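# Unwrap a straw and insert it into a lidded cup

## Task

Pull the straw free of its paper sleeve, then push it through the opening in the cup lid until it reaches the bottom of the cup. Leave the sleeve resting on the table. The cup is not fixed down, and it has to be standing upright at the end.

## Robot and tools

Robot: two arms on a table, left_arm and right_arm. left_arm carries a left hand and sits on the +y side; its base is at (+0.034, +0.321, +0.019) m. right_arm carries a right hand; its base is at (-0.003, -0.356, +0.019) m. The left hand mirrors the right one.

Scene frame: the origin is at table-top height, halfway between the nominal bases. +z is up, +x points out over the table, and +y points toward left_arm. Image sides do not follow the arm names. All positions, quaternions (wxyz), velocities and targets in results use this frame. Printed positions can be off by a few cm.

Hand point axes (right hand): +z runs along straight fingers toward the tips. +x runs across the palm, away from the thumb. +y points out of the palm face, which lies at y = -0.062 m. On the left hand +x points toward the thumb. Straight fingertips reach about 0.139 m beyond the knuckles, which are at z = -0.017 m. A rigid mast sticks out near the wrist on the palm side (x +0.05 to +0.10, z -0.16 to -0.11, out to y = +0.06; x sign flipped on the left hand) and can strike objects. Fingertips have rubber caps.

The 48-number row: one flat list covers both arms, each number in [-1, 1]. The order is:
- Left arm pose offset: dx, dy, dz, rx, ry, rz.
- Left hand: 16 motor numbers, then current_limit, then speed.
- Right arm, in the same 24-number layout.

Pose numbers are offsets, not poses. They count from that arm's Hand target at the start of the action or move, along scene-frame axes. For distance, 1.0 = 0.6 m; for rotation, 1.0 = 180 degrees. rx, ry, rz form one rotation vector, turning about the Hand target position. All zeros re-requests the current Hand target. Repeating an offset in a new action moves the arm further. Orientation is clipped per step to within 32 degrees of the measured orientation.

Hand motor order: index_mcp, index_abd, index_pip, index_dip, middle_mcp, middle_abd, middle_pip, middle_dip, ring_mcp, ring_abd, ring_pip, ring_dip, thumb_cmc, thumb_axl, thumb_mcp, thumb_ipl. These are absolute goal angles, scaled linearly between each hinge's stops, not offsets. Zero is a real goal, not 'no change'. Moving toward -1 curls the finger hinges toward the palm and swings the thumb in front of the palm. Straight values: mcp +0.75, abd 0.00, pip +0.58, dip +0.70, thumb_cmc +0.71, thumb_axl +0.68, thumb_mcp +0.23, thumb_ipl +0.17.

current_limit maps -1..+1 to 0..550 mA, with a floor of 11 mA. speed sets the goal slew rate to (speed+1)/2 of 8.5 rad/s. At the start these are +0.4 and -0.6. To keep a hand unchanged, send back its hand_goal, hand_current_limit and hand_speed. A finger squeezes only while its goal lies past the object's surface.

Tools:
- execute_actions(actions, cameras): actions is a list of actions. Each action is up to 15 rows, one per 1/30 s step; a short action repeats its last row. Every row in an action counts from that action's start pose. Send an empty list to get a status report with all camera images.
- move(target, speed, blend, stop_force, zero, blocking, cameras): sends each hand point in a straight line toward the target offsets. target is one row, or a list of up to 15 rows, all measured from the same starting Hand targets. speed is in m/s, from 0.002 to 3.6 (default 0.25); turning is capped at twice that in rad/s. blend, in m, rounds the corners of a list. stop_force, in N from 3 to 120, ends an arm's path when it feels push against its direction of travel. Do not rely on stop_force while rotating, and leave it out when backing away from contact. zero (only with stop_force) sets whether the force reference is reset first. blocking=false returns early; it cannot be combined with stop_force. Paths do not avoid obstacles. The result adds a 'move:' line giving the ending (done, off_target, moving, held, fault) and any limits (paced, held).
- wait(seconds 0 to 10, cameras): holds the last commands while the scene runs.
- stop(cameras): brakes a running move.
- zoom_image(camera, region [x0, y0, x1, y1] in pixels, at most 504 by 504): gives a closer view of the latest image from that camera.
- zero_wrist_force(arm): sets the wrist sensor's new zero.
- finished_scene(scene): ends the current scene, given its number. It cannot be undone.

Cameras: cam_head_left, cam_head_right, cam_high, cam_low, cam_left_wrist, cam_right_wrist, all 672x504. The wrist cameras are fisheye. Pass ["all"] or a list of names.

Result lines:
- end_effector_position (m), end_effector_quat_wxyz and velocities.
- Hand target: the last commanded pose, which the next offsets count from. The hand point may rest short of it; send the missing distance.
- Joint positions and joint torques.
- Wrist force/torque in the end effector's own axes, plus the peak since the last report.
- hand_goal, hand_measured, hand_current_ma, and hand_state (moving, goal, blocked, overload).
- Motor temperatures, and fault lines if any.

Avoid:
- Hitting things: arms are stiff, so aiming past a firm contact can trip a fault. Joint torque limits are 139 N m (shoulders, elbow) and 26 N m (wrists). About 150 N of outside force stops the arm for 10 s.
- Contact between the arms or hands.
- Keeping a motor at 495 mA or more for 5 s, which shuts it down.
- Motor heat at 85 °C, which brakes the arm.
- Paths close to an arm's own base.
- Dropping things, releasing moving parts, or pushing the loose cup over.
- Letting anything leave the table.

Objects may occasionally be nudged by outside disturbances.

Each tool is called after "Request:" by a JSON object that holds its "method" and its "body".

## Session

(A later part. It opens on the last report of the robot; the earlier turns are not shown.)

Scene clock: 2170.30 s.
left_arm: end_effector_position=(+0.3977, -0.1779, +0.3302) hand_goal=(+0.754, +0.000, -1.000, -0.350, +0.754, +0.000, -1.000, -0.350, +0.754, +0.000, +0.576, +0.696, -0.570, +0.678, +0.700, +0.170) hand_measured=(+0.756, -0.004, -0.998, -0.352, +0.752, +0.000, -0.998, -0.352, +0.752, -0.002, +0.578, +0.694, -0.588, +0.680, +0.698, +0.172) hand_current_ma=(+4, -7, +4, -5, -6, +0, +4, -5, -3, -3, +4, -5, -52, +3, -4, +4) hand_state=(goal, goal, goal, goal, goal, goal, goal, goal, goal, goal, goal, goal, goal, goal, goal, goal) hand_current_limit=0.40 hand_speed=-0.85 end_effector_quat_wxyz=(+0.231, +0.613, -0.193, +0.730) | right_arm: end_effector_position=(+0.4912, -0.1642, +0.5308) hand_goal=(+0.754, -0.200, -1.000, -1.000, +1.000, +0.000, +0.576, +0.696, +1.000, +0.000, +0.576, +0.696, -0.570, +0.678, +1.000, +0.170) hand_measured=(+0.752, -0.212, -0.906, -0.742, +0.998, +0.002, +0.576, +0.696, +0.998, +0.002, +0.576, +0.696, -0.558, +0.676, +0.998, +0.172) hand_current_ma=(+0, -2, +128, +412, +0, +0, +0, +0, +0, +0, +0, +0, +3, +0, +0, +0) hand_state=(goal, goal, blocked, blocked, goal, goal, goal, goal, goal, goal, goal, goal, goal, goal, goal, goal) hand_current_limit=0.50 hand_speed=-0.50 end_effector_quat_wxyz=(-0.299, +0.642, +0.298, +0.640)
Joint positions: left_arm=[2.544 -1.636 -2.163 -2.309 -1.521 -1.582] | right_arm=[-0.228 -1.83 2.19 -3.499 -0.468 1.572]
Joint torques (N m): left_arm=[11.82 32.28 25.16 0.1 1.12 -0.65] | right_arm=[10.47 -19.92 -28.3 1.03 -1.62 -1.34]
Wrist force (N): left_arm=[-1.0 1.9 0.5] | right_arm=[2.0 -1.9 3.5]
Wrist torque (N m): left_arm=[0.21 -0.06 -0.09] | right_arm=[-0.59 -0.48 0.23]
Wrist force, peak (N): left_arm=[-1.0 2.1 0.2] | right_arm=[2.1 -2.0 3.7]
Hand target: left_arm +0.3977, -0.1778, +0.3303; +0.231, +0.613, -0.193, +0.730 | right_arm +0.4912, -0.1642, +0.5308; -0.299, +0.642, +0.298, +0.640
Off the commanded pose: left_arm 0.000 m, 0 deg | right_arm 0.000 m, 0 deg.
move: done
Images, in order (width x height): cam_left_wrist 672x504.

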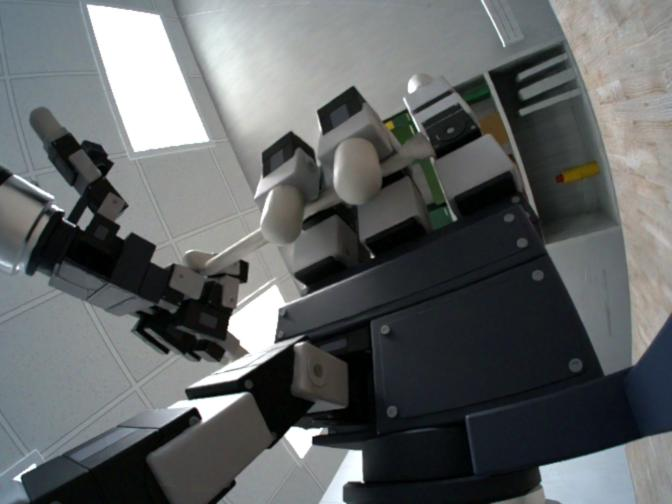

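Request:
{"method": "move", "body": {"target": [[0,0,0,0,0,0,0.754,0,-1.0,-1.0,0.754,0,-1.0,-1.0,0.754,0,0.576,0.696,-0.571,0.677,0.7,0.17,-0.6,-0.85,0,0,0,0,0,0,0.754,-0.2,-1.0,-1.0,1.0,0,0.576,0.696,1.0,0,0.576,0.696,-0.571,0.677,1.0,0.17,0.5,-0.5],[0,0,0,0,0,0,0.754,0,-1.0,-1.0,0.754,0,-1.0,-1.0,0.754,0,0.576,0.696,-0.571,0.677,0.7,0.17,-0.6,-0.85,0,0,0,0,0,0,0.754,-0.2,-1.0,-0.3,1.0,0,0.576,0.696,1.0,0,0.576,0.696,-0.571,0.677,1.0,0.17,0.4,-0.5],[0,0,0,0,0,0,0.754,0,-1.0,-1.0,0.754,0,-1.0,-1.0,0.754,0,0.576,0.696,-0.571,0.677,0.7,0.17,-0.6,-0.85,0,0,0,0,0,0,0.754,-0.2,-0.3,-0.4,1.0,0,0.576,0.696,1.0,0,0.576,0.696,-0.571,0.677,1.0,0.17,0.4,-0.5]], "cameras": ["cam_right_wrist","cam_left_wrist"]}}

Request:
{"method": "zoom_image", "body": {"camera": "cam_right_wrist", "region": [250, 150, 450, 340]}}

Request:
{"method": "zoom_image", "body": {"camera": "cam_left_wrist", "region": [150, 100, 450, 330]}}

Scene clock: 2190.67 s.
left_arm: end_effector_position=(+0.3977, -0.1778, +0.3303) hand_goal=(+0.754, +0.000, -1.000, -1.000, +0.754, +0.000, -1.000, -1.000, +0.754, +0.000, +0.576, +0.696, -0.570, +0.678, +0.700, +0.170) hand_measured=(+0.772, -0.004, -0.986, -0.672, +0.740, +0.000, -0.992, -0.660, +0.752, -0.002, +0.578, +0.694, -0.588, +0.680, +0.698, +0.172) hand_current_ma=(+49, -7, +36, +110, -41, +0, +18, +110, -3, -3, +4, -5, -52, +3, -4, +4) hand_state=(goal, goal, goal, blocked, goal, goal, goal, blocked, goal, goal, goal, goal, goal, goal, goal, goal) hand_current_limit=-0.60 hand_speed=-0.85 end_effector_quat_wxyz=(+0.231, +0.613, -0.193, +0.730) | right_arm: end_effector_position=(+0.4912, -0.1642, +0.5308) hand_goal=(+0.754, -0.200, -0.300, -0.400, +1.000, +0.000, +0.576, +0.696, +1.000, +0.000, +0.576, +0.696, -0.570, +0.678, +1.000, +0.170) hand_measured=(+0.754, -0.200, -0.304, -0.398, +0.998, +0.002, +0.576, +0.696, +0.998, +0.002, +0.576, +0.696, -0.558, +0.676, +0.998, +0.172) hand_current_ma=(+0, +0, +0, +0, +0, +0, +0, +0, +0, +0, +0, +0, +3, +0, +0, +0) hand_state=(goal, goal, goal, goal, goal, goal, goal, goal, goal, goal, goal, goal, goal, goal, goal, goal) hand_current_limit=0.40 hand_speed=-0.50 end_effector_quat_wxyz=(-0.299, +0.642, +0.298, +0.640)
Joint positions: left_arm=[2.544 -1.635 -2.163 -2.31 -1.521 -1.582] | right_arm=[-0.228 -1.83 2.19 -3.499 -0.468 1.572]
Joint torques (N m): left_arm=[7.76 31.56 24.34 2.28 1.18 1.11] | right_arm=[10.26 -13.84 -18.75 1.03 -1.7 -1.28]
Wrist force (N): left_arm=[-1.0 1.7 0.5] | right_arm=[2.0 -2.0 3.4]
Wrist torque (N m): left_arm=[0.21 -0.15 -0.11] | right_arm=[-0.58 -0.48 0.19]
Wrist force, peak (N): left_arm=[-2.2 0.9 1.4] | right_arm=[3.3 -2.7 2.9]
Hand target: left_arm +0.3977, -0.1778, +0.3303; +0.231, +0.613, -0.193, +0.730 | right_arm +0.4912, -0.1642, +0.5308; -0.299, +0.642, +0.298, +0.640
Off the commanded pose: left_arm 0.000 m, 0 deg | right_arm 0.000 m, 0 deg.
move: done
Images, in order (width x height): cam_left_wrist 672x504, cam_right_wrist 672x504.

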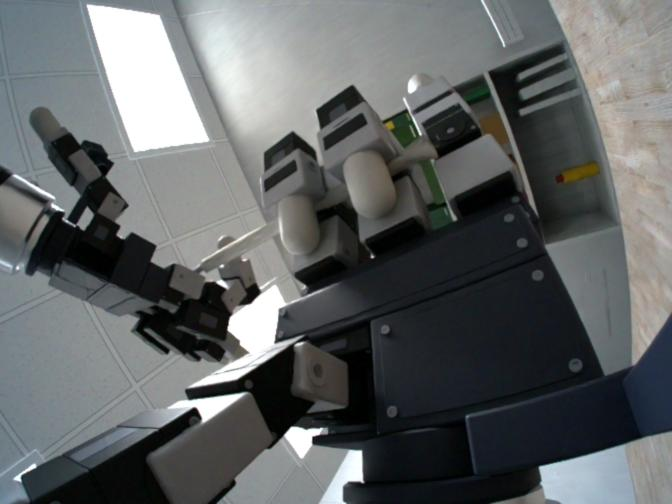

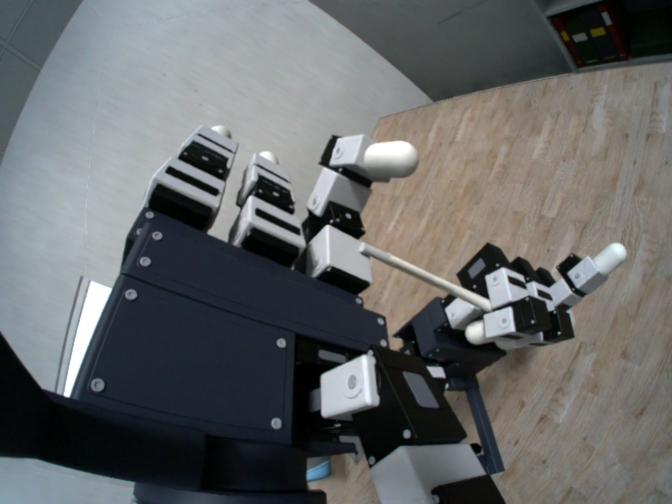

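Scaled by 2.520 from the camera's 672x504 image, which has a finer 960x720 frame.

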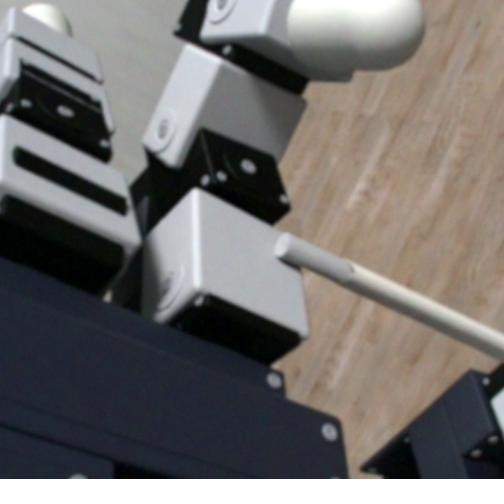

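Scaled by 1.680 from the camera's 672x504 image, which has a finer 960x720 frame.

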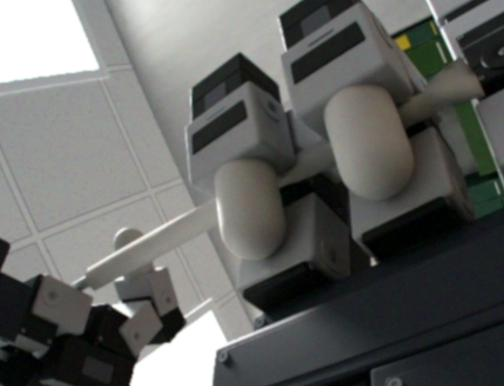

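Request:
{"method": "move", "body": {"target": [[0,0,0,0,0,0,0.754,0,-1.0,-1.0,0.754,0,-1.0,-1.0,0.754,0,0.576,0.696,-0.571,0.677,0.7,0.17,-0.6,-0.85,0.0011,-0.0008,-0.0075,0,0,0,0.754,-0.2,-0.3,-0.4,1.0,0,0.576,0.696,1.0,0,0.576,0.696,-0.571,0.677,1.0,0.17,0.4,-0.5],[0,0,0,0,0,0,0.754,0,-1.0,-1.0,0.754,0,-1.0,-1.0,0.754,0,0.576,0.696,-0.571,0.677,0.7,0.17,-0.6,-0.85,0.0011,-0.0008,-0.0075,0,0,0,0.754,-0.2,-1.0,-0.3,1.0,0,0.576,0.696,1.0,0,0.576,0.696,-0.571,0.677,1.0,0.17,0.4,-0.5],[0,0,0,0,0,0,0.754,0,-1.0,-1.0,0.754,0,-1.0,-1.0,0.754,0,0.576,0.696,-0.571,0.677,0.7,0.17,-0.6,-0.85,0.0011,-0.0008,-0.0075,0,0,0,0.754,-0.2,-1.0,-1.0,1.0,0,0.576,0.696,1.0,0,0.576,0.696,-0.571,0.677,1.0,0.17,0.2,-0.5]], "speed": 0.03, "cameras": ["cam_right_wrist"]}}

Request:
{"method": "zoom_image", "body": {"camera": "cam_right_wrist", "region": [250, 150, 450, 340]}}

Request:
{"method": "move", "body": {"target": [[0,0,0,0,0,0,0.754,0,-1.0,-0.35,0.754,0,-1.0,-0.35,0.754,0,0.576,0.696,-0.571,0.677,0.7,0.17,0.4,-0.85,0,0,0,0,0,0,0.754,-0.2,-1.0,-1.0,1.0,0,0.576,0.696,1.0,0,0.576,0.696,-0.571,0.677,1.0,0.17,0.5,-0.5],[0.0072,-0.0051,-0.050,0,0,0,0.754,0,-1.0,-0.35,0.754,0,-1.0,-0.35,0.754,0,0.576,0.696,-0.571,0.677,0.7,0.17,0.4,-0.85,0,0,0,0,0,0,0.754,-0.2,-1.0,-1.0,1.0,0,0.576,0.696,1.0,0,0.576,0.696,-0.571,0.677,1.0,0.17,0.5,-0.5]], "speed": 0.03, "cameras": ["cam_left_wrist"]}}

Request:
{"method": "zoom_image", "body": {"camera": "cam_left_wrist", "region": [150, 100, 450, 330]}}

Scene clock: 2204.50 s.
left_arm: end_effector_position=(+0.3977, -0.1778, +0.3304) hand_goal=(+0.754, +0.000, -1.000, -1.000, +0.754, +0.000, -1.000, -1.000, +0.754, +0.000, +0.576, +0.696, -0.570, +0.678, +0.700, +0.170) hand_measured=(+0.772, -0.006, -0.982, -0.676, +0.740, +0.000, -0.986, -0.666, +0.752, -0.002, +0.578, +0.694, -0.588, +0.680, +0.698, +0.172) hand_current_ma=(+51, -10, +47, +110, -41, +0, +35, +110, -3, -3, +4, -5, -52, +3, -4, +4) hand_state=(goal, goal, goal, blocked, goal, goal, goal, blocked, goal, goal, goal, goal, goal, goal, goal, goal) hand_current_limit=-0.60 hand_speed=-0.85 end_effector_quat_wxyz=(+0.231, +0.613, -0.193, +0.730) | right_arm: end_effector_position=(+0.4919, -0.1647, +0.5263) hand_goal=(+0.754, -0.200, -1.000, -1.000, +1.000, +0.000, +0.576, +0.696, +1.000, +0.000, +0.576, +0.696, -0.570, +0.678, +1.000, +0.170) hand_measured=(+0.754, -0.204, -0.940, -0.656, +0.998, +0.002, +0.576, +0.696, +0.998, +0.002, +0.576, +0.696, -0.558, +0.676, +0.998, +0.172) hand_current_ma=(+0, +0, +53, +330, +0, +0, +0, +0, +0, +0, +0, +0, +3, +0, +0, +0) hand_state=(goal, goal, blocked, blocked, goal, goal, goal, goal, goal, goal, goal, goal, goal, goal, goal, goal) hand_current_limit=0.20 hand_speed=-0.50 end_effector_quat_wxyz=(-0.299, +0.642, +0.298, +0.640)
Joint positions: left_arm=[2.544 -1.635 -2.163 -2.31 -1.521 -1.582] | right_arm=[-0.229 -1.824 2.198 -3.513 -0.466 1.572]
Joint torques (N m): left_arm=[0.56 31.71 22.72 4.44 0.96 1.08] | right_arm=[-11.23 3.85 -10.53 -2.34 1.91 1.38]
Wrist force (N): left_arm=[-0.2 0.9 0.8] | right_arm=[1.4 -1.7 2.5]
Wrist torque (N m): left_arm=[0.23 -0.12 -0.17] | right_arm=[-0.52 -0.48 0.12]
Wrist force, peak (N): left_arm=[-1.2 2.1 1.1] | right_arm=[2.7 -2.7 3.6]
Hand target: left_arm +0.3977, -0.1778, +0.3303; +0.231, +0.613, -0.193, +0.730 | right_arm +0.4919, -0.1647, +0.5263; -0.299, +0.642, +0.298, +0.640
Off the commanded pose: left_arm 0.000 m, 0 deg | right_arm 0.000 m, 0 deg.
move: done
Images, in order (width x height): cam_right_wrist 672x504.

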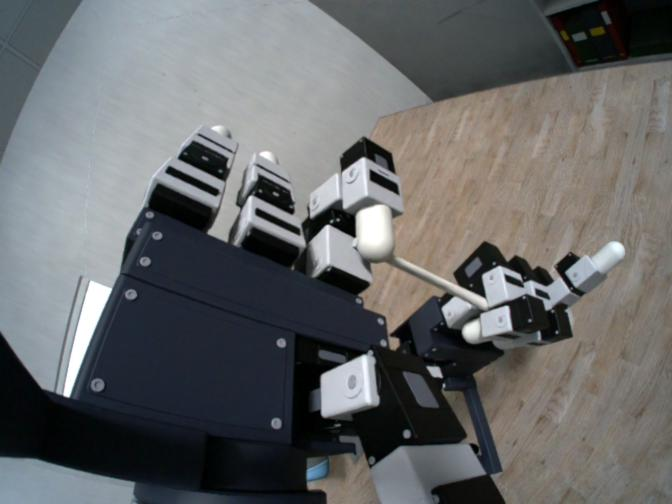

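Scaled by 2.520 from the camera's 672x504 image, which has a finer 960x720 frame.

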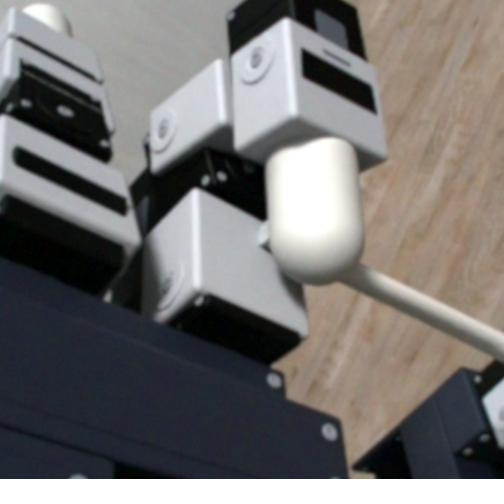

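Scene clock: 2206.97 s.
left_arm: end_effector_position=(+0.4020, -0.1809, +0.3005) hand_goal=(+0.754, +0.000, -1.000, -0.350, +0.754, +0.000, -1.000, -0.350, +0.754, +0.000, +0.576, +0.696, -0.570, +0.678, +0.700, +0.170) hand_measured=(+0.756, -0.006, -0.998, -0.352, +0.752, +0.000, -0.998, -0.352, +0.752, -0.002, +0.578, +0.694, -0.588, +0.680, +0.698, +0.172) hand_current_ma=(+4, -9, +4, -5, -6, +0, +4, -5, -3, -3, +4, -5, -52, +3, -4, +4) hand_state=(goal, goal, goal, goal, goal, goal, goal, goal, goal, goal, goal, goal, goal, goal, goal, goal) hand_current_limit=0.40 hand_speed=-0.85 end_effector_quat_wxyz=(+0.231, +0.613, -0.193, +0.730) | right_arm: end_effector_position=(+0.4919, -0.1647, +0.5263) hand_goal=(+0.754, -0.200, -1.000, -1.000, +1.000, +0.000, +0.576, +0.696, +1.000, +0.000, +0.576, +0.696, -0.570, +0.678, +1.000, +0.170) hand_measured=(+0.754, -0.210, -0.920, -0.682, +0.998, +0.002, +0.576, +0.696, +0.998, +0.002, +0.576, +0.696, -0.558, +0.676, +0.998, +0.172) hand_current_ma=(+0, -1, +93, +413, +0, +0, +0, +0, +0, +0, +0, +0, +3, +0, +0, +0) hand_state=(goal, goal, blocked, blocked, goal, goal, goal, goal, goal, goal, goal, goal, goal, goal, goal, goal) hand_current_limit=0.50 hand_speed=-0.50 end_effector_quat_wxyz=(-0.299, +0.642, +0.298, +0.640)
Joint positions: left_arm=[2.543 -1.702 -2.187 -2.219 -1.521 -1.582] | right_arm=[-0.229 -1.824 2.198 -3.513 -0.466 1.572]
Joint torques (N m): left_arm=[-9.58 16.06 9.71 5.26 -1.98 1.32] | right_arm=[-7.32 -2.09 -19.69 -2.44 1.9 1.45]
Wrist force (N): left_arm=[-1.0 1.8 0.2] | right_arm=[2.0 -1.1 3.7]
Wrist torque (N m): left_arm=[0.23 -0.01 -0.09] | right_arm=[-0.56 -0.49 0.18]
Wrist force, peak (N): left_arm=[-0.9 2.0 0.1] | right_arm=[2.0 -1.3 3.6]
Hand target: left_arm +0.4020, -0.1809, +0.3003; +0.231, +0.613, -0.193, +0.730 | right_arm +0.4919, -0.1647, +0.5263; -0.299, +0.642, +0.298, +0.640
Off the commanded pose: left_arm 0.000 m, 0 deg | right_arm 0.000 m, 0 deg.
move: done
Images, in order (width x height): cam_left_wrist 672x504.

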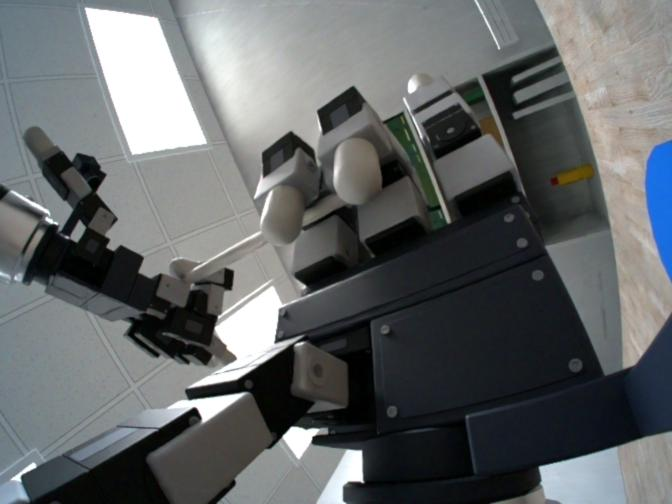

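Scaled by 1.680 from the camera's 672x504 image, which has a finer 960x720 frame.

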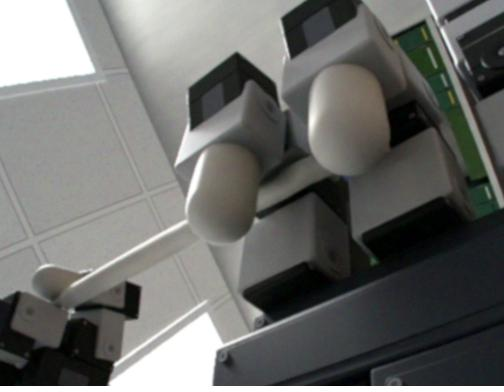

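Request:
{"method": "move", "body": {"target": [[-0.0005,0.0004,0.0035,0,0,0,0.754,0,-1.0,-0.35,0.754,0,-1.0,-0.35,0.754,0,0.576,0.696,-0.571,0.677,0.7,0.17,0.4,-0.85,0,0,0,0,0,0,0.754,-0.2,-1.0,-1.0,1.0,0,0.576,0.696,1.0,0,0.576,0.696,-0.571,0.677,1.0,0.17,0.5,-0.5],[-0.0005,0.0004,0.0035,0,0,0,0.754,0,-1.0,-0.35,0.754,0,-1.0,-1.0,0.754,0,0.576,0.696,-0.571,0.677,0.7,0.17,0.6,-0.85,0,0,0,0,0,0,0.754,-0.2,-1.0,-1.0,1.0,0,0.576,0.696,1.0,0,0.576,0.696,-0.571,0.677,1.0,0.17,0.7,-0.5]], "speed": 0.03}}

Request:
{"method": "move", "body": {"target": [0,0,0,0,0,0,0.754,0,-1.0,-0.35,0.754,0,-1.0,-1.0,0.754,0,0.576,0.696,-0.571,0.677,0.7,0.17,0.6,-0.85,-0.0014,0.001,0.01,0,0,0,0.754,-0.2,-1.0,-1.0,1.0,0,0.576,0.696,1.0,0,0.576,0.696,-0.571,0.677,1.0,0.17,0.7,-0.5], "speed": 0.01, "cameras": ["cam_left_wrist","cam_right_wrist"]}}

Request:
{"method": "zoom_image", "body": {"camera": "cam_left_wrist", "region": [150, 100, 450, 330]}}

Request:
{"method": "zoom_image", "body": {"camera": "cam_right_wrist", "region": [330, 180, 530, 370]}}

Scene clock: 2216.27 s.
left_arm: end_effector_position=(+0.4017, -0.1807, +0.3024) hand_goal=(+0.754, +0.000, -1.000, -0.350, +0.754, +0.000, -1.000, -1.000, +0.754, +0.000, +0.576, +0.696, -0.570, +0.678, +0.700, +0.170) hand_measured=(+0.760, -0.006, -0.998, -0.352, +0.750, +0.000, -0.976, -0.690, +0.752, -0.002, +0.578, +0.694, -0.588, +0.680, +0.698, +0.172) hand_current_ma=(+12, -9, +4, -5, -6, +0, +68, +440, -3, -3, +4, -5, -52, +3, -4, +4) hand_state=(goal, goal, goal, goal, goal, goal, blocked, blocked, goal, goal, goal, goal, goal, goal, goal, goal) hand_current_limit=0.60 hand_speed=-0.85 end_effector_quat_wxyz=(+0.231, +0.613, -0.193, +0.730) | right_arm: end_effector_position=(+0.4919, -0.1647, +0.5263) hand_goal=(+0.754, -0.200, -1.000, -1.000, +1.000, +0.000, +0.576, +0.696, +1.000, +0.000, +0.576, +0.696, -0.570, +0.678, +1.000, +0.170) hand_measured=(+0.754, -0.212, -0.912, -0.692, +0.998, +0.002, +0.576, +0.696, +0.998, +0.002, +0.576, +0.696, -0.558, +0.676, +0.998, +0.172) hand_current_ma=(+0, -2, +111, +467, +0, +0, +0, +0, +0, +0, +0, +0, +3, +0, +0, +0) hand_state=(goal, goal, blocked, blocked, goal, goal, goal, goal, goal, goal, goal, goal, goal, goal, goal, goal) hand_current_limit=0.70 hand_speed=-0.50 end_effector_quat_wxyz=(-0.299, +0.642, +0.298, +0.640)
Joint positions: left_arm=[2.543 -1.698 -2.185 -2.225 -1.521 -1.582] | right_arm=[-0.229 -1.824 2.198 -3.513 -0.466 1.572]
Joint torques (N m): left_arm=[8.95 33.75 25.03 0.52 0.4 -1.15] | right_arm=[0.22 -15.86 -31.61 -2.19 1.73 1.34]
Wrist force (N): left_arm=[-2.0 1.6 0.0] | right_arm=[3.0 -1.4 3.1]
Wrist torque (N m): left_arm=[0.25 -0.08 -0.21] | right_arm=[-0.52 -0.50 0.25]
Wrist force, peak (N): left_arm=[-2.0 1.6 0.0] | right_arm=[3.5 -1.3 3.2]
Hand target: left_arm +0.4017, -0.1807, +0.3024; +0.231, +0.613, -0.193, +0.730 | right_arm +0.4919, -0.1647, +0.5263; -0.299, +0.642, +0.298, +0.640
Off the commanded pose: left_arm 0.000 m, 0 deg | right_arm 0.000 m, 0 deg.
move: done

Scene clock: 2217.23 s.
left_arm: end_effector_position=(+0.4017, -0.1807, +0.3025) hand_goal=(+0.754, +0.000, -1.000, -0.350, +0.754, +0.000, -1.000, -1.000, +0.754, +0.000, +0.576, +0.696, -0.570, +0.678, +0.700, +0.170) hand_measured=(+0.760, -0.004, -0.998, -0.352, +0.750, +0.000, -0.972, -0.696, +0.752, -0.002, +0.578, +0.694, -0.588, +0.680, +0.698, +0.172) hand_current_ma=(+12, -9, +4, -5, -6, -1, +81, +440, -3, -3, +4, -5, -52, +3, -4, +4) hand_state=(goal, goal, goal, goal, goal, goal, blocked, blocked, goal, goal, goal, goal, goal, goal, goal, goal) hand_current_limit=0.60 hand_speed=-0.85 end_effector_quat_wxyz=(+0.231, +0.613, -0.193, +0.730) | right_arm: end_effector_position=(+0.4910, -0.1641, +0.5322) hand_goal=(+0.754, -0.200, -1.000, -1.000, +1.000, +0.000, +0.576, +0.696, +1.000, +0.000, +0.576, +0.696, -0.570, +0.678, +1.000, +0.170) hand_measured=(+0.754, -0.212, -0.912, -0.692, +0.998, +0.002, +0.576, +0.696, +0.998, +0.002, +0.576, +0.696, -0.558, +0.676, +0.998, +0.172) hand_current_ma=(+0, -2, +111, +468, +0, +0, +0, +0, +0, +0, +0, +0, +3, +0, +0, +0) hand_state=(goal, goal, blocked, blocked, goal, goal, goal, goal, goal, goal, goal, goal, goal, goal, goal, goal) hand_current_limit=0.70 hand_speed=-0.50 end_effector_quat_wxyz=(-0.299, +0.642, +0.298, +0.640)
Joint positions: left_arm=[2.543 -1.698 -2.185 -2.225 -1.521 -1.582] | right_arm=[-0.228 -1.832 2.187 -3.495 -0.468 1.572]
Joint torques (N m): left_arm=[8.61 29.64 21.43 1.01 0.46 -0.89] | right_arm=[10.83 -23.24 -31.12 0.86 -1.57 -0.25]
Wrist force (N): left_arm=[0.2 1.6 0.2] | right_arm=[1.1 -1.0 3.0]
Wrist torque (N m): left_arm=[0.25 -0.04 -0.06] | right_arm=[-0.50 -0.47 0.10]
Wrist force, peak (N): left_arm=[-2.0 1.6 0.1] | right_arm=[2.7 -1.4 3.7]
Hand target: left_arm +0.4017, -0.1807, +0.3024; +0.231, +0.613, -0.193, +0.730 | right_arm +0.4910, -0.1641, +0.5323; -0.299, +0.642, +0.298, +0.640
Off the commanded pose: left_arm 0.000 m, 0 deg | right_arm 0.000 m, 0 deg.
move: done
Images, in order (width x height): cam_left_wrist 672x504, cam_right_wrist 672x504.

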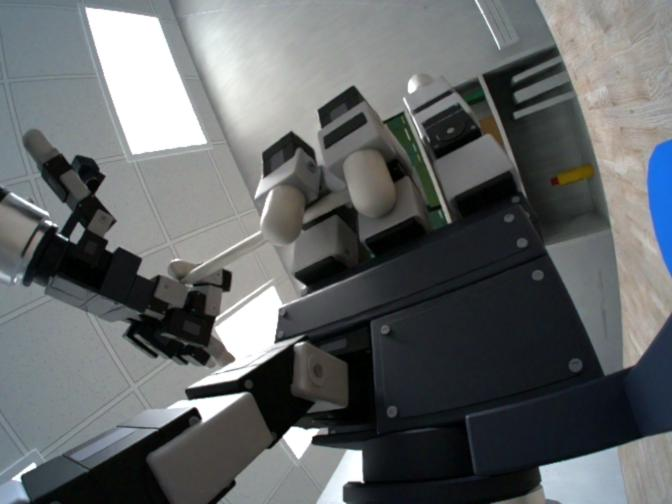

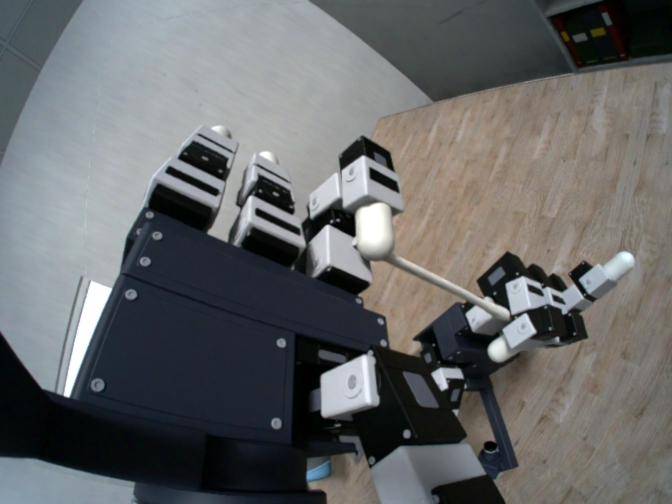

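Scaled by 1.680 from the camera's 672x504 image, which has a finer 960x720 frame.

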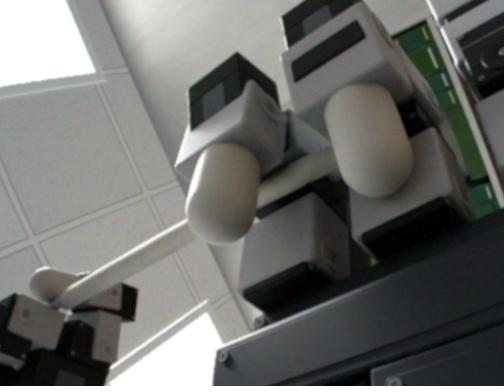

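Scaled by 2.520 from the camera's 672x504 image, which has a finer 960x720 frame.

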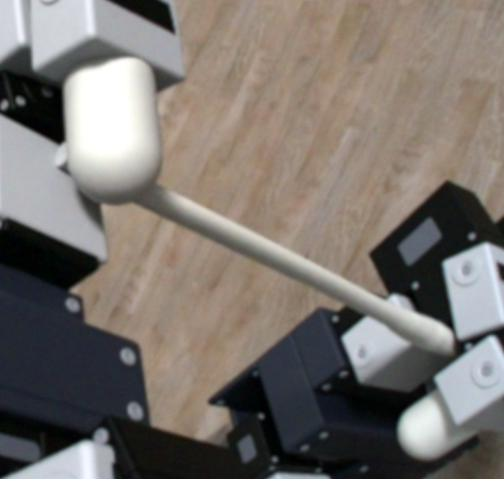

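Request:
{"method": "move", "body": {"target": [0,0,0,0,0,0,0.754,0,-1.0,-0.35,0.754,0,-1.0,-1.0,0.754,0,0.576,0.696,-0.571,0.677,0.7,0.17,0.6,-0.85,-0.0036,0.0025,0.025,0,0,0,0.754,-0.2,-1.0,-1.0,1.0,0,0.576,0.696,1.0,0,0.576,0.696,-0.571,0.677,1.0,0.17,0.7,-0.5], "speed": 0.02, "cameras": ["cam_left_wrist","cam_right_wrist"]}}

Request:
{"method": "zoom_image", "body": {"camera": "cam_left_wrist", "region": [150, 100, 450, 330]}}

Request:
{"method": "zoom_image", "body": {"camera": "cam_right_wrist", "region": [330, 180, 530, 370]}}

Scene clock: 2222.30 s.
left_arm: end_effector_position=(+0.4017, -0.1807, +0.3024) hand_goal=(+0.754, +0.000, -1.000, -0.350, +0.754, +0.000, -1.000, -1.000, +0.754, +0.000, +0.576, +0.696, -0.570, +0.678, +0.700, +0.170) hand_measured=(+0.756, -0.004, -0.998, -0.352, +0.752, +0.000, -0.972, -0.696, +0.752, -0.002, +0.578, +0.694, -0.588, +0.680, +0.698, +0.172) hand_current_ma=(+6, -8, +4, -5, -4, -1, +81, +440, -3, -3, +4, -5, -52, +3, -4, +4) hand_state=(goal, goal, goal, goal, goal, goal, blocked, blocked, goal, goal, goal, goal, goal, goal, goal, goal) hand_current_limit=0.60 hand_speed=-0.85 end_effector_quat_wxyz=(+0.231, +0.613, -0.193, +0.730) | right_arm: end_effector_position=(+0.4889, -0.1626, +0.5472) hand_goal=(+0.754, -0.200, -1.000, -1.000, +1.000, +0.000, +0.576, +0.696, +1.000, +0.000, +0.576, +0.696, -0.570, +0.678, +1.000, +0.170) hand_measured=(+0.754, -0.212, -0.912, -0.692, +0.998, +0.002, +0.576, +0.696, +0.998, +0.002, +0.576, +0.696, -0.558, +0.676, +0.998, +0.172) hand_current_ma=(+0, -2, +111, +468, +0, +0, +0, +0, +0, +0, +0, +0, +3, +0, +0, +0) hand_state=(goal, goal, blocked, blocked, goal, goal, goal, goal, goal, goal, goal, goal, goal, goal, goal, goal) hand_current_limit=0.70 hand_speed=-0.50 end_effector_quat_wxyz=(-0.299, +0.642, +0.298, +0.640)
Joint positions: left_arm=[2.543 -1.698 -2.185 -2.225 -1.521 -1.582] | right_arm=[-0.224 -1.851 2.16 -3.449 -0.472 1.572]
Joint torques (N m): left_arm=[8.69 16.94 13.5 4.27 0.31 -0.65] | right_arm=[11.4 -21.54 -32.22 1.06 -1.77 -1.23]
Wrist force (N): left_arm=[-0.3 1.7 0.1] | right_arm=[1.4 -1.2 3.2]
Wrist torque (N m): left_arm=[0.25 -0.03 -0.07] | right_arm=[-0.55 -0.49 0.11]
Wrist force, peak (N): left_arm=[-0.2 1.9 0.1] | right_arm=[1.7 -1.0 3.5]
Hand target: left_arm +0.4017, -0.1807, +0.3024; +0.231, +0.613, -0.193, +0.730 | right_arm +0.4889, -0.1626, +0.5473; -0.299, +0.642, +0.298, +0.640
Off the commanded pose: left_arm 0.000 m, 0 deg | right_arm 0.000 m, 0 deg.
move: done
Images, in order (width x height): cam_left_wrist 672x504, cam_right_wrist 672x504.

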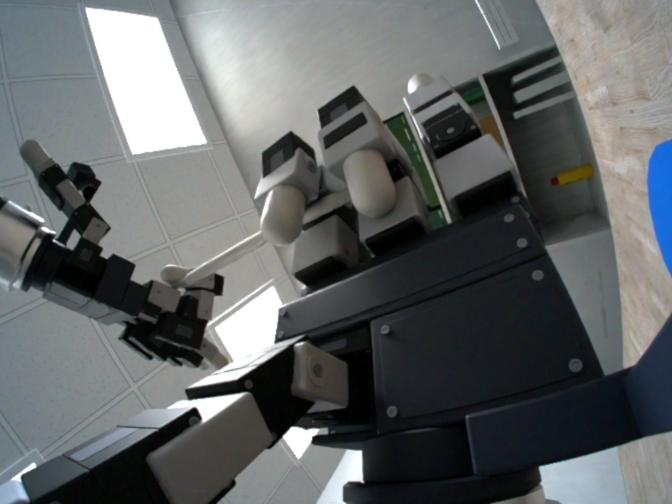

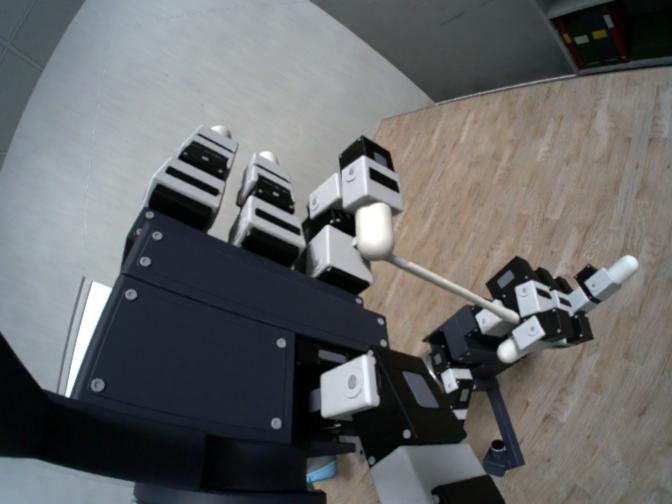

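Scaled by 1.680 from the camera's 672x504 image, which has a finer 960x720 frame.

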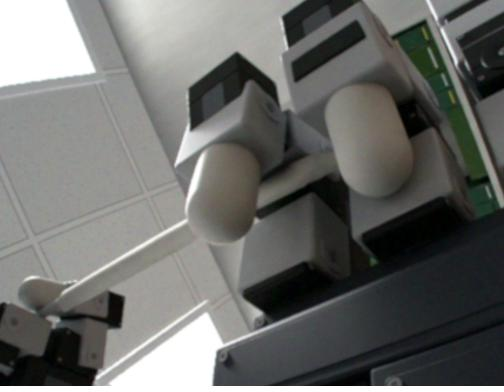

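Scaled by 2.520 from the camera's 672x504 image, which has a finer 960x720 frame.

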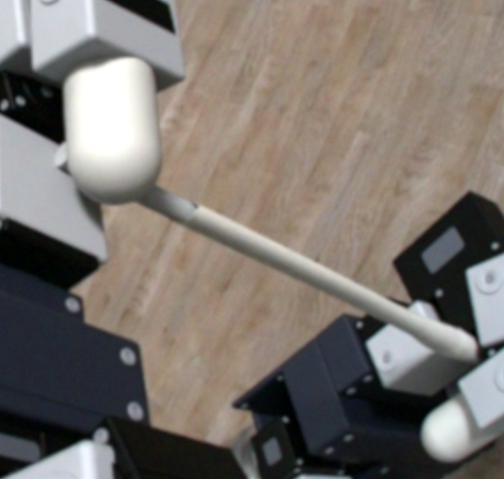

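Request:
{"method": "move", "body": {"target": [0.0125,-0.0087,-0.0867,0,0,0,0.754,0,-1.0,-0.35,0.754,0,-1.0,-1.0,0.754,0,0.576,0.696,-0.571,0.677,0.7,0.17,0.6,-0.85,-0.0125,0.0087,0.0867,0,0,0,0.754,-0.2,-1.0,-1.0,1.0,0,0.576,0.696,1.0,0,0.576,0.696,-0.571,0.677,1.0,0.17,0.7,-0.5], "speed": 0.03, "cameras": ["cam_left_wrist","cam_right_wrist"]}}

Request:
{"method": "zoom_image", "body": {"camera": "cam_right_wrist", "region": [330, 180, 580, 390]}}

Scene clock: 2231.50 s.
left_arm: end_effector_position=(+0.4092, -0.1859, +0.2506) hand_goal=(+0.754, +0.000, -1.000, -0.350, +0.754, +0.000, -1.000, -1.000, +0.754, +0.000, +0.576, +0.696, -0.570, +0.678, +0.700, +0.170) hand_measured=(+0.756, -0.004, -0.998, -0.352, +0.752, +0.000, -0.972, -0.696, +0.752, -0.002, +0.578, +0.694, -0.588, +0.680, +0.698, +0.172) hand_current_ma=(+4, -8, +4, -5, -4, -1, +83, +440, -3, -3, +4, -5, -52, +3, -4, +4) hand_state=(goal, goal, goal, goal, goal, goal, blocked, blocked, goal, goal, goal, goal, goal, goal, goal, goal) hand_current_limit=0.60 hand_speed=-0.85 end_effector_quat_wxyz=(+0.231, +0.613, -0.193, +0.730) | right_arm: end_effector_position=(+0.4814, -0.1574, +0.5992) hand_goal=(+0.754, -0.200, -1.000, -1.000, +1.000, +0.000, +0.576, +0.696, +1.000, +0.000, +0.576, +0.696, -0.570, +0.678, +1.000, +0.170) hand_measured=(+0.754, -0.212, -0.912, -0.692, +0.998, +0.002, +0.576, +0.696, +0.998, +0.002, +0.576, +0.696, -0.558, +0.676, +0.998, +0.172) hand_current_ma=(+0, -2, +113, +468, +0, +0, +0, +0, +0, +0, +0, +0, +3, +0, +0, +0) hand_state=(goal, goal, blocked, blocked, goal, goal, goal, goal, goal, goal, goal, goal, goal, goal, goal, goal) hand_current_limit=0.70 hand_speed=-0.50 end_effector_quat_wxyz=(-0.299, +0.642, +0.298, +0.640) end_effector_velocity=(+0.000, +0.000, +0.001) end_effector_angular_velocity=(+0.000, +0.002, +0.000)
Joint positions: left_arm=[2.542 -1.826 -2.212 -2.07 -1.522 -1.581] | right_arm=[-0.21 -1.902 2.057 -3.295 -0.485 1.572]
Joint velocities: left_arm=[within noise] | right_arm=[0 0 -0.003 0.005 0 -0.001]
Joint torques (N m): left_arm=[-10.2 20.64 5.91 5 -1.97 0.86] | right_arm=[10.92 -17.76 -34.4 1.15 -1.62 -1.59]
Wrist force (N): left_arm=[-0.2 1.6 0.1] | right_arm=[1.8 -0.7 3.2]
Wrist torque (N m): left_arm=[0.22 -0.06 -0.07] | right_arm=[-0.51 -0.54 0.18]
Wrist force, peak (N): left_arm=[-0.4 2.0 -0.1] | right_arm=[1.8 -1.1 3.5]
Hand target: left_arm +0.4092, -0.1859, +0.2504; +0.231, +0.613, -0.193, +0.730 | right_arm +0.4814, -0.1574, +0.5993; -0.299, +0.642, +0.298, +0.640
Off the commanded pose: left_arm 0.000 m, 0 deg | right_arm 0.000 m, 0 deg.
move: done
Images, in order (width x height): cam_left_wrist 672x504, cam_right_wrist 672x504.

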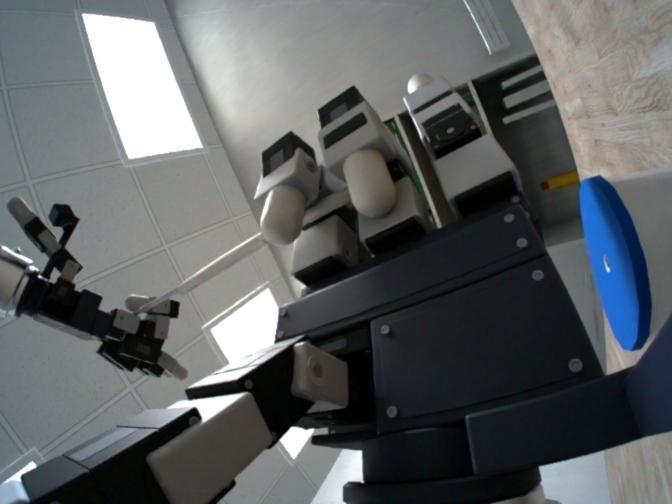

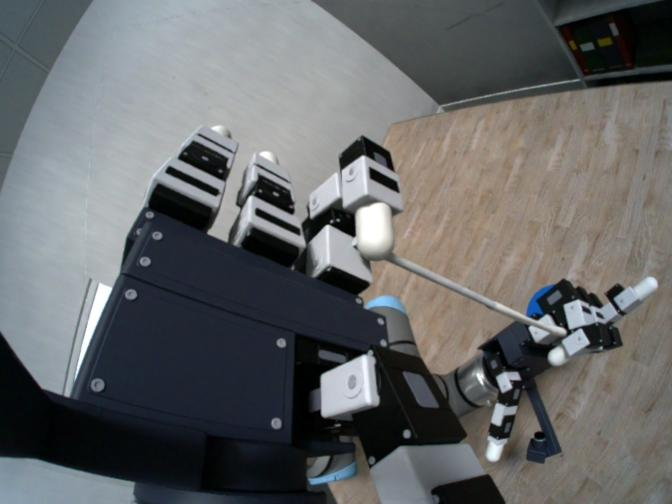

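Scaled by 2.016 from the camera's 672x504 image, which has a finer 960x720 frame.

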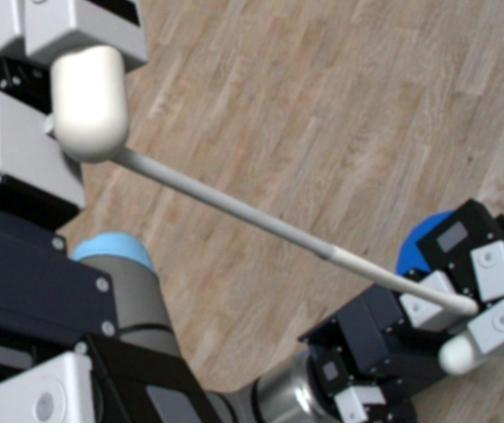

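Request:
{"method": "move", "body": {"target": [0.0072,-0.005,-0.05,0,0,0,0.754,0,-1.0,-0.35,0.754,0,-1.0,-1.0,0.754,0,0.576,0.696,-0.571,0.677,0.7,0.17,0.6,-0.85,-0.0144,0.01,0.1,0,0,0,0.754,-0.2,-1.0,-1.0,1.0,0,0.576,0.696,1.0,0,0.576,0.696,-0.571,0.677,1.0,0.17,0.7,-0.5], "speed": 0.03, "cameras": ["cam_left_wrist","cam_right_wrist"]}}

Request:
{"method": "zoom_image", "body": {"camera": "cam_right_wrist", "region": [330, 180, 630, 430]}}

Scene clock: 2237.60 s.
left_arm: end_effector_position=(+0.4135, -0.1889, +0.2205) hand_goal=(+0.754, +0.000, -1.000, -0.350, +0.754, +0.000, -1.000, -1.000, +0.754, +0.000, +0.576, +0.696, -0.570, +0.678, +0.700, +0.170) hand_measured=(+0.756, -0.004, -0.998, -0.352, +0.752, +0.000, -0.968, -0.704, +0.752, -0.002, +0.578, +0.694, -0.588, +0.680, +0.698, +0.172) hand_current_ma=(+4, -8, +4, -5, -4, -1, +99, +440, -3, -3, +4, -5, -52, +3, -4, +4) hand_state=(goal, goal, goal, goal, goal, goal, blocked, blocked, goal, goal, goal, goal, goal, goal, goal, goal) hand_current_limit=0.60 hand_speed=-0.85 end_effector_quat_wxyz=(+0.231, +0.613, -0.193, +0.730) | right_arm: end_effector_position=(+0.4727, -0.1514, +0.6592) hand_goal=(+0.754, -0.200, -1.000, -1.000, +1.000, +0.000, +0.576, +0.696, +1.000, +0.000, +0.576, +0.696, -0.570, +0.678, +1.000, +0.170) hand_measured=(+0.754, -0.212, -0.912, -0.694, +0.998, +0.002, +0.576, +0.696, +0.998, +0.002, +0.576, +0.696, -0.558, +0.676, +0.998, +0.172) hand_current_ma=(+0, -2, +113, +468, +0, +0, +0, +0, +0, +0, +0, +0, +3, +0, +0, +0) hand_state=(goal, goal, blocked, blocked, goal, goal, goal, goal, goal, goal, goal, goal, goal, goal, goal, goal) hand_current_limit=0.70 hand_speed=-0.50 end_effector_quat_wxyz=(-0.299, +0.642, +0.298, +0.640)
Joint positions: left_arm=[2.542 -1.907 -2.218 -1.983 -1.523 -1.581] | right_arm=[-0.193 -1.932 1.923 -3.131 -0.502 1.572]
Joint torques (N m): left_arm=[-10.13 20.69 5.16 5.05 -1.89 1.44] | right_arm=[11.12 -19.77 -33.96 1.71 -1.66 -1.42]
Wrist force (N): left_arm=[-0.6 1.8 0.2] | right_arm=[2.4 -0.8 3.4]
Wrist torque (N m): left_arm=[0.25 -0.06 -0.10] | right_arm=[-0.49 -0.51 0.24]
Wrist force, peak (N): left_arm=[-0.7 2.0 -0.1] | right_arm=[2.3 -0.7 3.8]
Hand target: left_arm +0.4135, -0.1889, +0.2204; +0.231, +0.613, -0.193, +0.730 | right_arm +0.4727, -0.1514, +0.6593; -0.299, +0.642, +0.298, +0.640
Off the commanded pose: left_arm 0.000 m, 0 deg | right_arm 0.000 m, 0 deg.
move: done
Images, in order (width x height): cam_left_wrist 672x504, cam_right_wrist 672x504.

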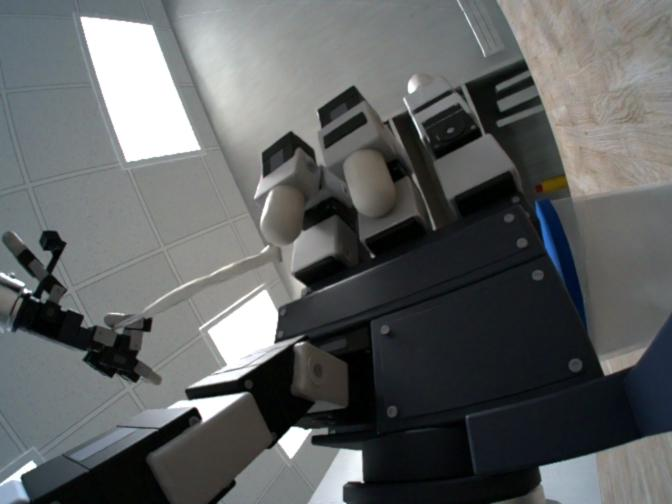

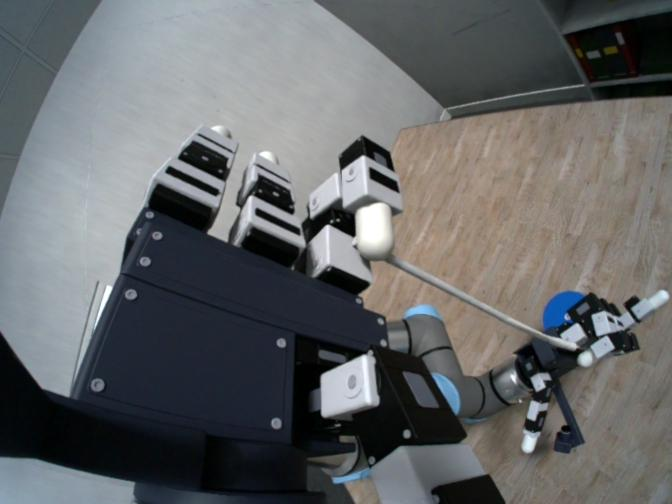

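Scaled by 1.680 from the camera's 672x504 image, which has a finer 960x720 frame.

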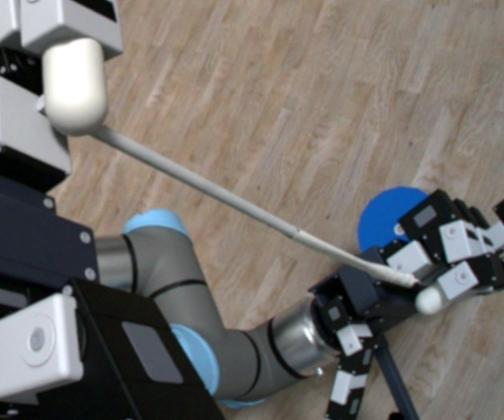

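Request:
{"method": "move", "body": {"target": [[0,0,0,0,0,0,0.754,0,-0.8,-0.3,0.754,0,-0.8,-0.3,0.754,0,0.576,0.696,-0.571,0.677,0.7,0.17,0.4,-0.7,0,0,0,0,0,0,0.754,-0.2,-1.0,-1.0,1.0,0,0.576,0.696,1.0,0,0.576,0.696,-0.571,0.677,1.0,0.17,0.4,-0.5],[-0.0048,0.0033,0.033,0,0,0,0.754,0,-0.8,-0.3,0.754,0,-0.8,-0.3,0.754,0,0.576,0.696,-0.571,0.677,0.7,0.17,0.4,-0.7,0,0,0,0,0,0,0.754,-0.2,-1.0,-1.0,1.0,0,0.576,0.696,1.0,0,0.576,0.696,-0.571,0.677,1.0,0.17,0.4,-0.5]], "speed": 0.03, "cameras": ["cam_left_wrist"]}}

Request:
{"method": "zoom_image", "body": {"camera": "cam_left_wrist", "region": [80, 100, 450, 370]}}

Scene clock: 2248.77 s.
left_arm: end_effector_position=(+0.4106, -0.1869, +0.2401) hand_goal=(+0.754, +0.000, -0.800, -0.300, +0.754, +0.000, -0.800, -0.300, +0.754, +0.000, +0.576, +0.696, -0.570, +0.678, +0.700, +0.170) hand_measured=(+0.756, -0.004, -0.804, -0.302, +0.752, +0.000, -0.804, -0.302, +0.752, -0.002, +0.578, +0.694, -0.588, +0.680, +0.698, +0.172) hand_current_ma=(+4, -8, -6, -5, -4, -1, -6, -5, -3, -3, +4, -5, -52, +3, -4, +4) hand_state=(goal, goal, goal, goal, goal, goal, goal, goal, goal, goal, goal, goal, goal, goal, goal, goal) hand_current_limit=0.40 hand_speed=-0.70 end_effector_quat_wxyz=(+0.231, +0.613, -0.193, +0.730) | right_arm: end_effector_position=(+0.4727, -0.1514, +0.6593) hand_goal=(+0.754, -0.200, -1.000, -1.000, +1.000, +0.000, +0.576, +0.696, +1.000, +0.000, +0.576, +0.696, -0.570, +0.678, +1.000, +0.170) hand_measured=(+0.754, -0.212, -0.912, -0.694, +0.998, +0.002, +0.576, +0.696, +0.998, +0.002, +0.576, +0.696, -0.558, +0.676, +0.998, +0.172) hand_current_ma=(+0, -2, +113, +385, +0, +0, +0, +0, +0, +0, +0, +0, +3, +0, +0, +0) hand_state=(goal, goal, blocked, blocked, goal, goal, goal, goal, goal, goal, goal, goal, goal, goal, goal, goal) hand_current_limit=0.40 hand_speed=-0.50 end_effector_quat_wxyz=(-0.299, +0.642, +0.298, +0.640)
Joint positions: left_arm=[2.542 -1.854 -2.215 -2.039 -1.523 -1.581] | right_arm=[-0.193 -1.932 1.923 -3.13 -0.502 1.572]
Joint torques (N m): left_arm=[11.02 37.36 20.43 0.07 1.13 -0.69] | right_arm=[11.49 -19.5 -33.74 1.1 -1.62 -1.38]
Wrist force (N): left_arm=[-0.5 1.9 0.0] | right_arm=[1.9 -0.7 3.5]
Wrist torque (N m): left_arm=[0.26 -0.08 -0.08] | right_arm=[-0.49 -0.46 0.22]
Wrist force, peak (N): left_arm=[-0.6 2.1 0.1] | right_arm=[2.4 -0.6 4.0]
Hand target: left_arm +0.4106, -0.1869, +0.2402; +0.231, +0.613, -0.193, +0.730 | right_arm +0.4727, -0.1514, +0.6593; -0.299, +0.642, +0.298, +0.640
Off the commanded pose: left_arm 0.000 m, 0 deg | right_arm 0.000 m, 0 deg.
move: done
Images, in order (width x height): cam_left_wrist 672x504.

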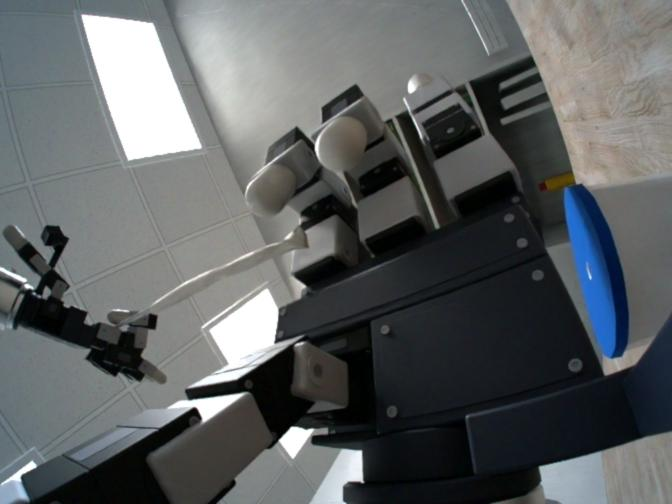

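Scaled by 1.362 from the camera's 672x504 image, which has a finer 960x720 frame.

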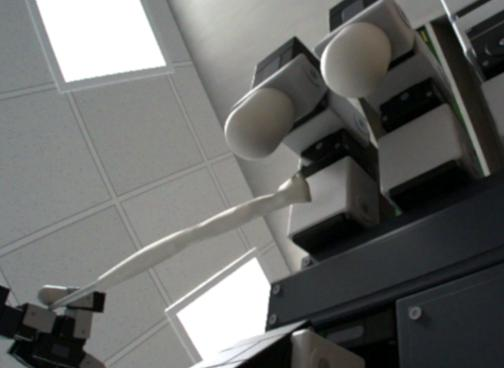

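Request:
{"method": "move", "body": {"target": [-0.0154,0.0108,0.1067,0,0,0,0.754,0,-0.8,-0.3,0.754,0,-0.8,-0.3,0.754,0,0.576,0.696,-0.571,0.677,0.7,0.17,0.4,-0.7,0,0,0,0,0,0,0.754,-0.2,-1.0,-1.0,1.0,0,0.576,0.696,1.0,0,0.576,0.696,-0.571,0.677,1.0,0.17,0.4,-0.5], "speed": 0.05, "cameras": ["cam_left_wrist"]}}

Request:
{"method": "zoom_image", "body": {"camera": "cam_left_wrist", "region": [80, 100, 450, 370]}}

Scene clock: 2255.07 s.
left_arm: end_effector_position=(+0.4014, -0.1804, +0.3041) hand_goal=(+0.754, +0.000, -0.800, -0.300, +0.754, +0.000, -0.800, -0.300, +0.754, +0.000, +0.576, +0.696, -0.570, +0.678, +0.700, +0.170) hand_measured=(+0.756, -0.004, -0.804, -0.302, +0.752, +0.000, -0.804, -0.302, +0.752, -0.002, +0.578, +0.694, -0.588, +0.680, +0.698, +0.172) hand_current_ma=(+4, -8, -6, -5, -4, -1, -6, -5, -3, -3, +4, -5, -52, +3, -4, +4) hand_state=(goal, goal, goal, goal, goal, goal, goal, goal, goal, goal, goal, goal, goal, goal, goal, goal) hand_current_limit=0.40 hand_speed=-0.70 end_effector_quat_wxyz=(+0.231, +0.613, -0.193, +0.730) | right_arm: end_effector_position=(+0.4727, -0.1514, +0.6593) hand_goal=(+0.754, -0.200, -1.000, -1.000, +1.000, +0.000, +0.576, +0.696, +1.000, +0.000, +0.576, +0.696, -0.570, +0.678, +1.000, +0.170) hand_measured=(+0.754, -0.212, -0.912, -0.694, +0.998, +0.002, +0.576, +0.696, +0.998, +0.002, +0.576, +0.696, -0.558, +0.676, +0.998, +0.172) hand_current_ma=(+0, -2, +113, +385, +0, +0, +0, +0, +0, +0, +0, +0, +3, +0, +0, +0) hand_state=(goal, goal, blocked, blocked, goal, goal, goal, goal, goal, goal, goal, goal, goal, goal, goal, goal) hand_current_limit=0.40 hand_speed=-0.50 end_effector_quat_wxyz=(-0.299, +0.642, +0.298, +0.640)
Joint positions: left_arm=[2.544 -1.694 -2.184 -2.23 -1.521 -1.582] | right_arm=[-0.193 -1.932 1.923 -3.13 -0.502 1.572]
Joint torques (N m): left_arm=[10.67 32.26 23.55 -0.26 0.91 0.93] | right_arm=[11.53 -19.19 -33.2 1.09 -1.61 -1.33]
Wrist force (N): left_arm=[-0.9 1.6 0.3] | right_arm=[2.2 -0.5 3.7]
Wrist torque (N m): left_arm=[0.20 -0.02 -0.11] | right_arm=[-0.49 -0.49 0.24]
Wrist force, peak (N): left_arm=[-0.7 2.1 0.0] | right_arm=[2.4 -0.6 3.7]
Hand target: left_arm +0.4014, -0.1804, +0.3042; +0.231, +0.613, -0.193, +0.730 | right_arm +0.4727, -0.1514, +0.6593; -0.299, +0.642, +0.298, +0.640
Off the commanded pose: left_arm 0.000 m, 0 deg | right_arm 0.000 m, 0 deg.
move: done
Images, in order (width x height): cam_left_wrist 672x504.

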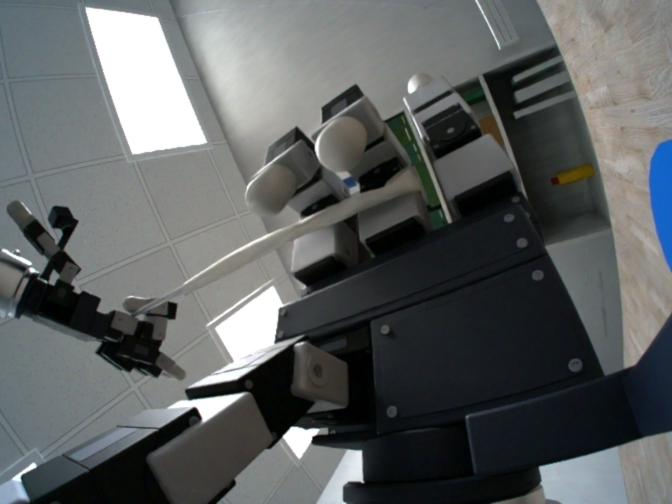

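Scaled by 1.362 from the camera's 672x504 image, which has a finer 960x720 frame.

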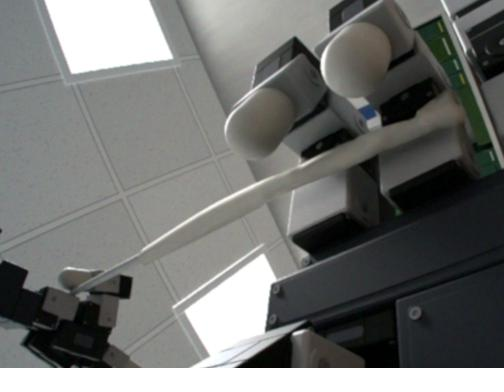

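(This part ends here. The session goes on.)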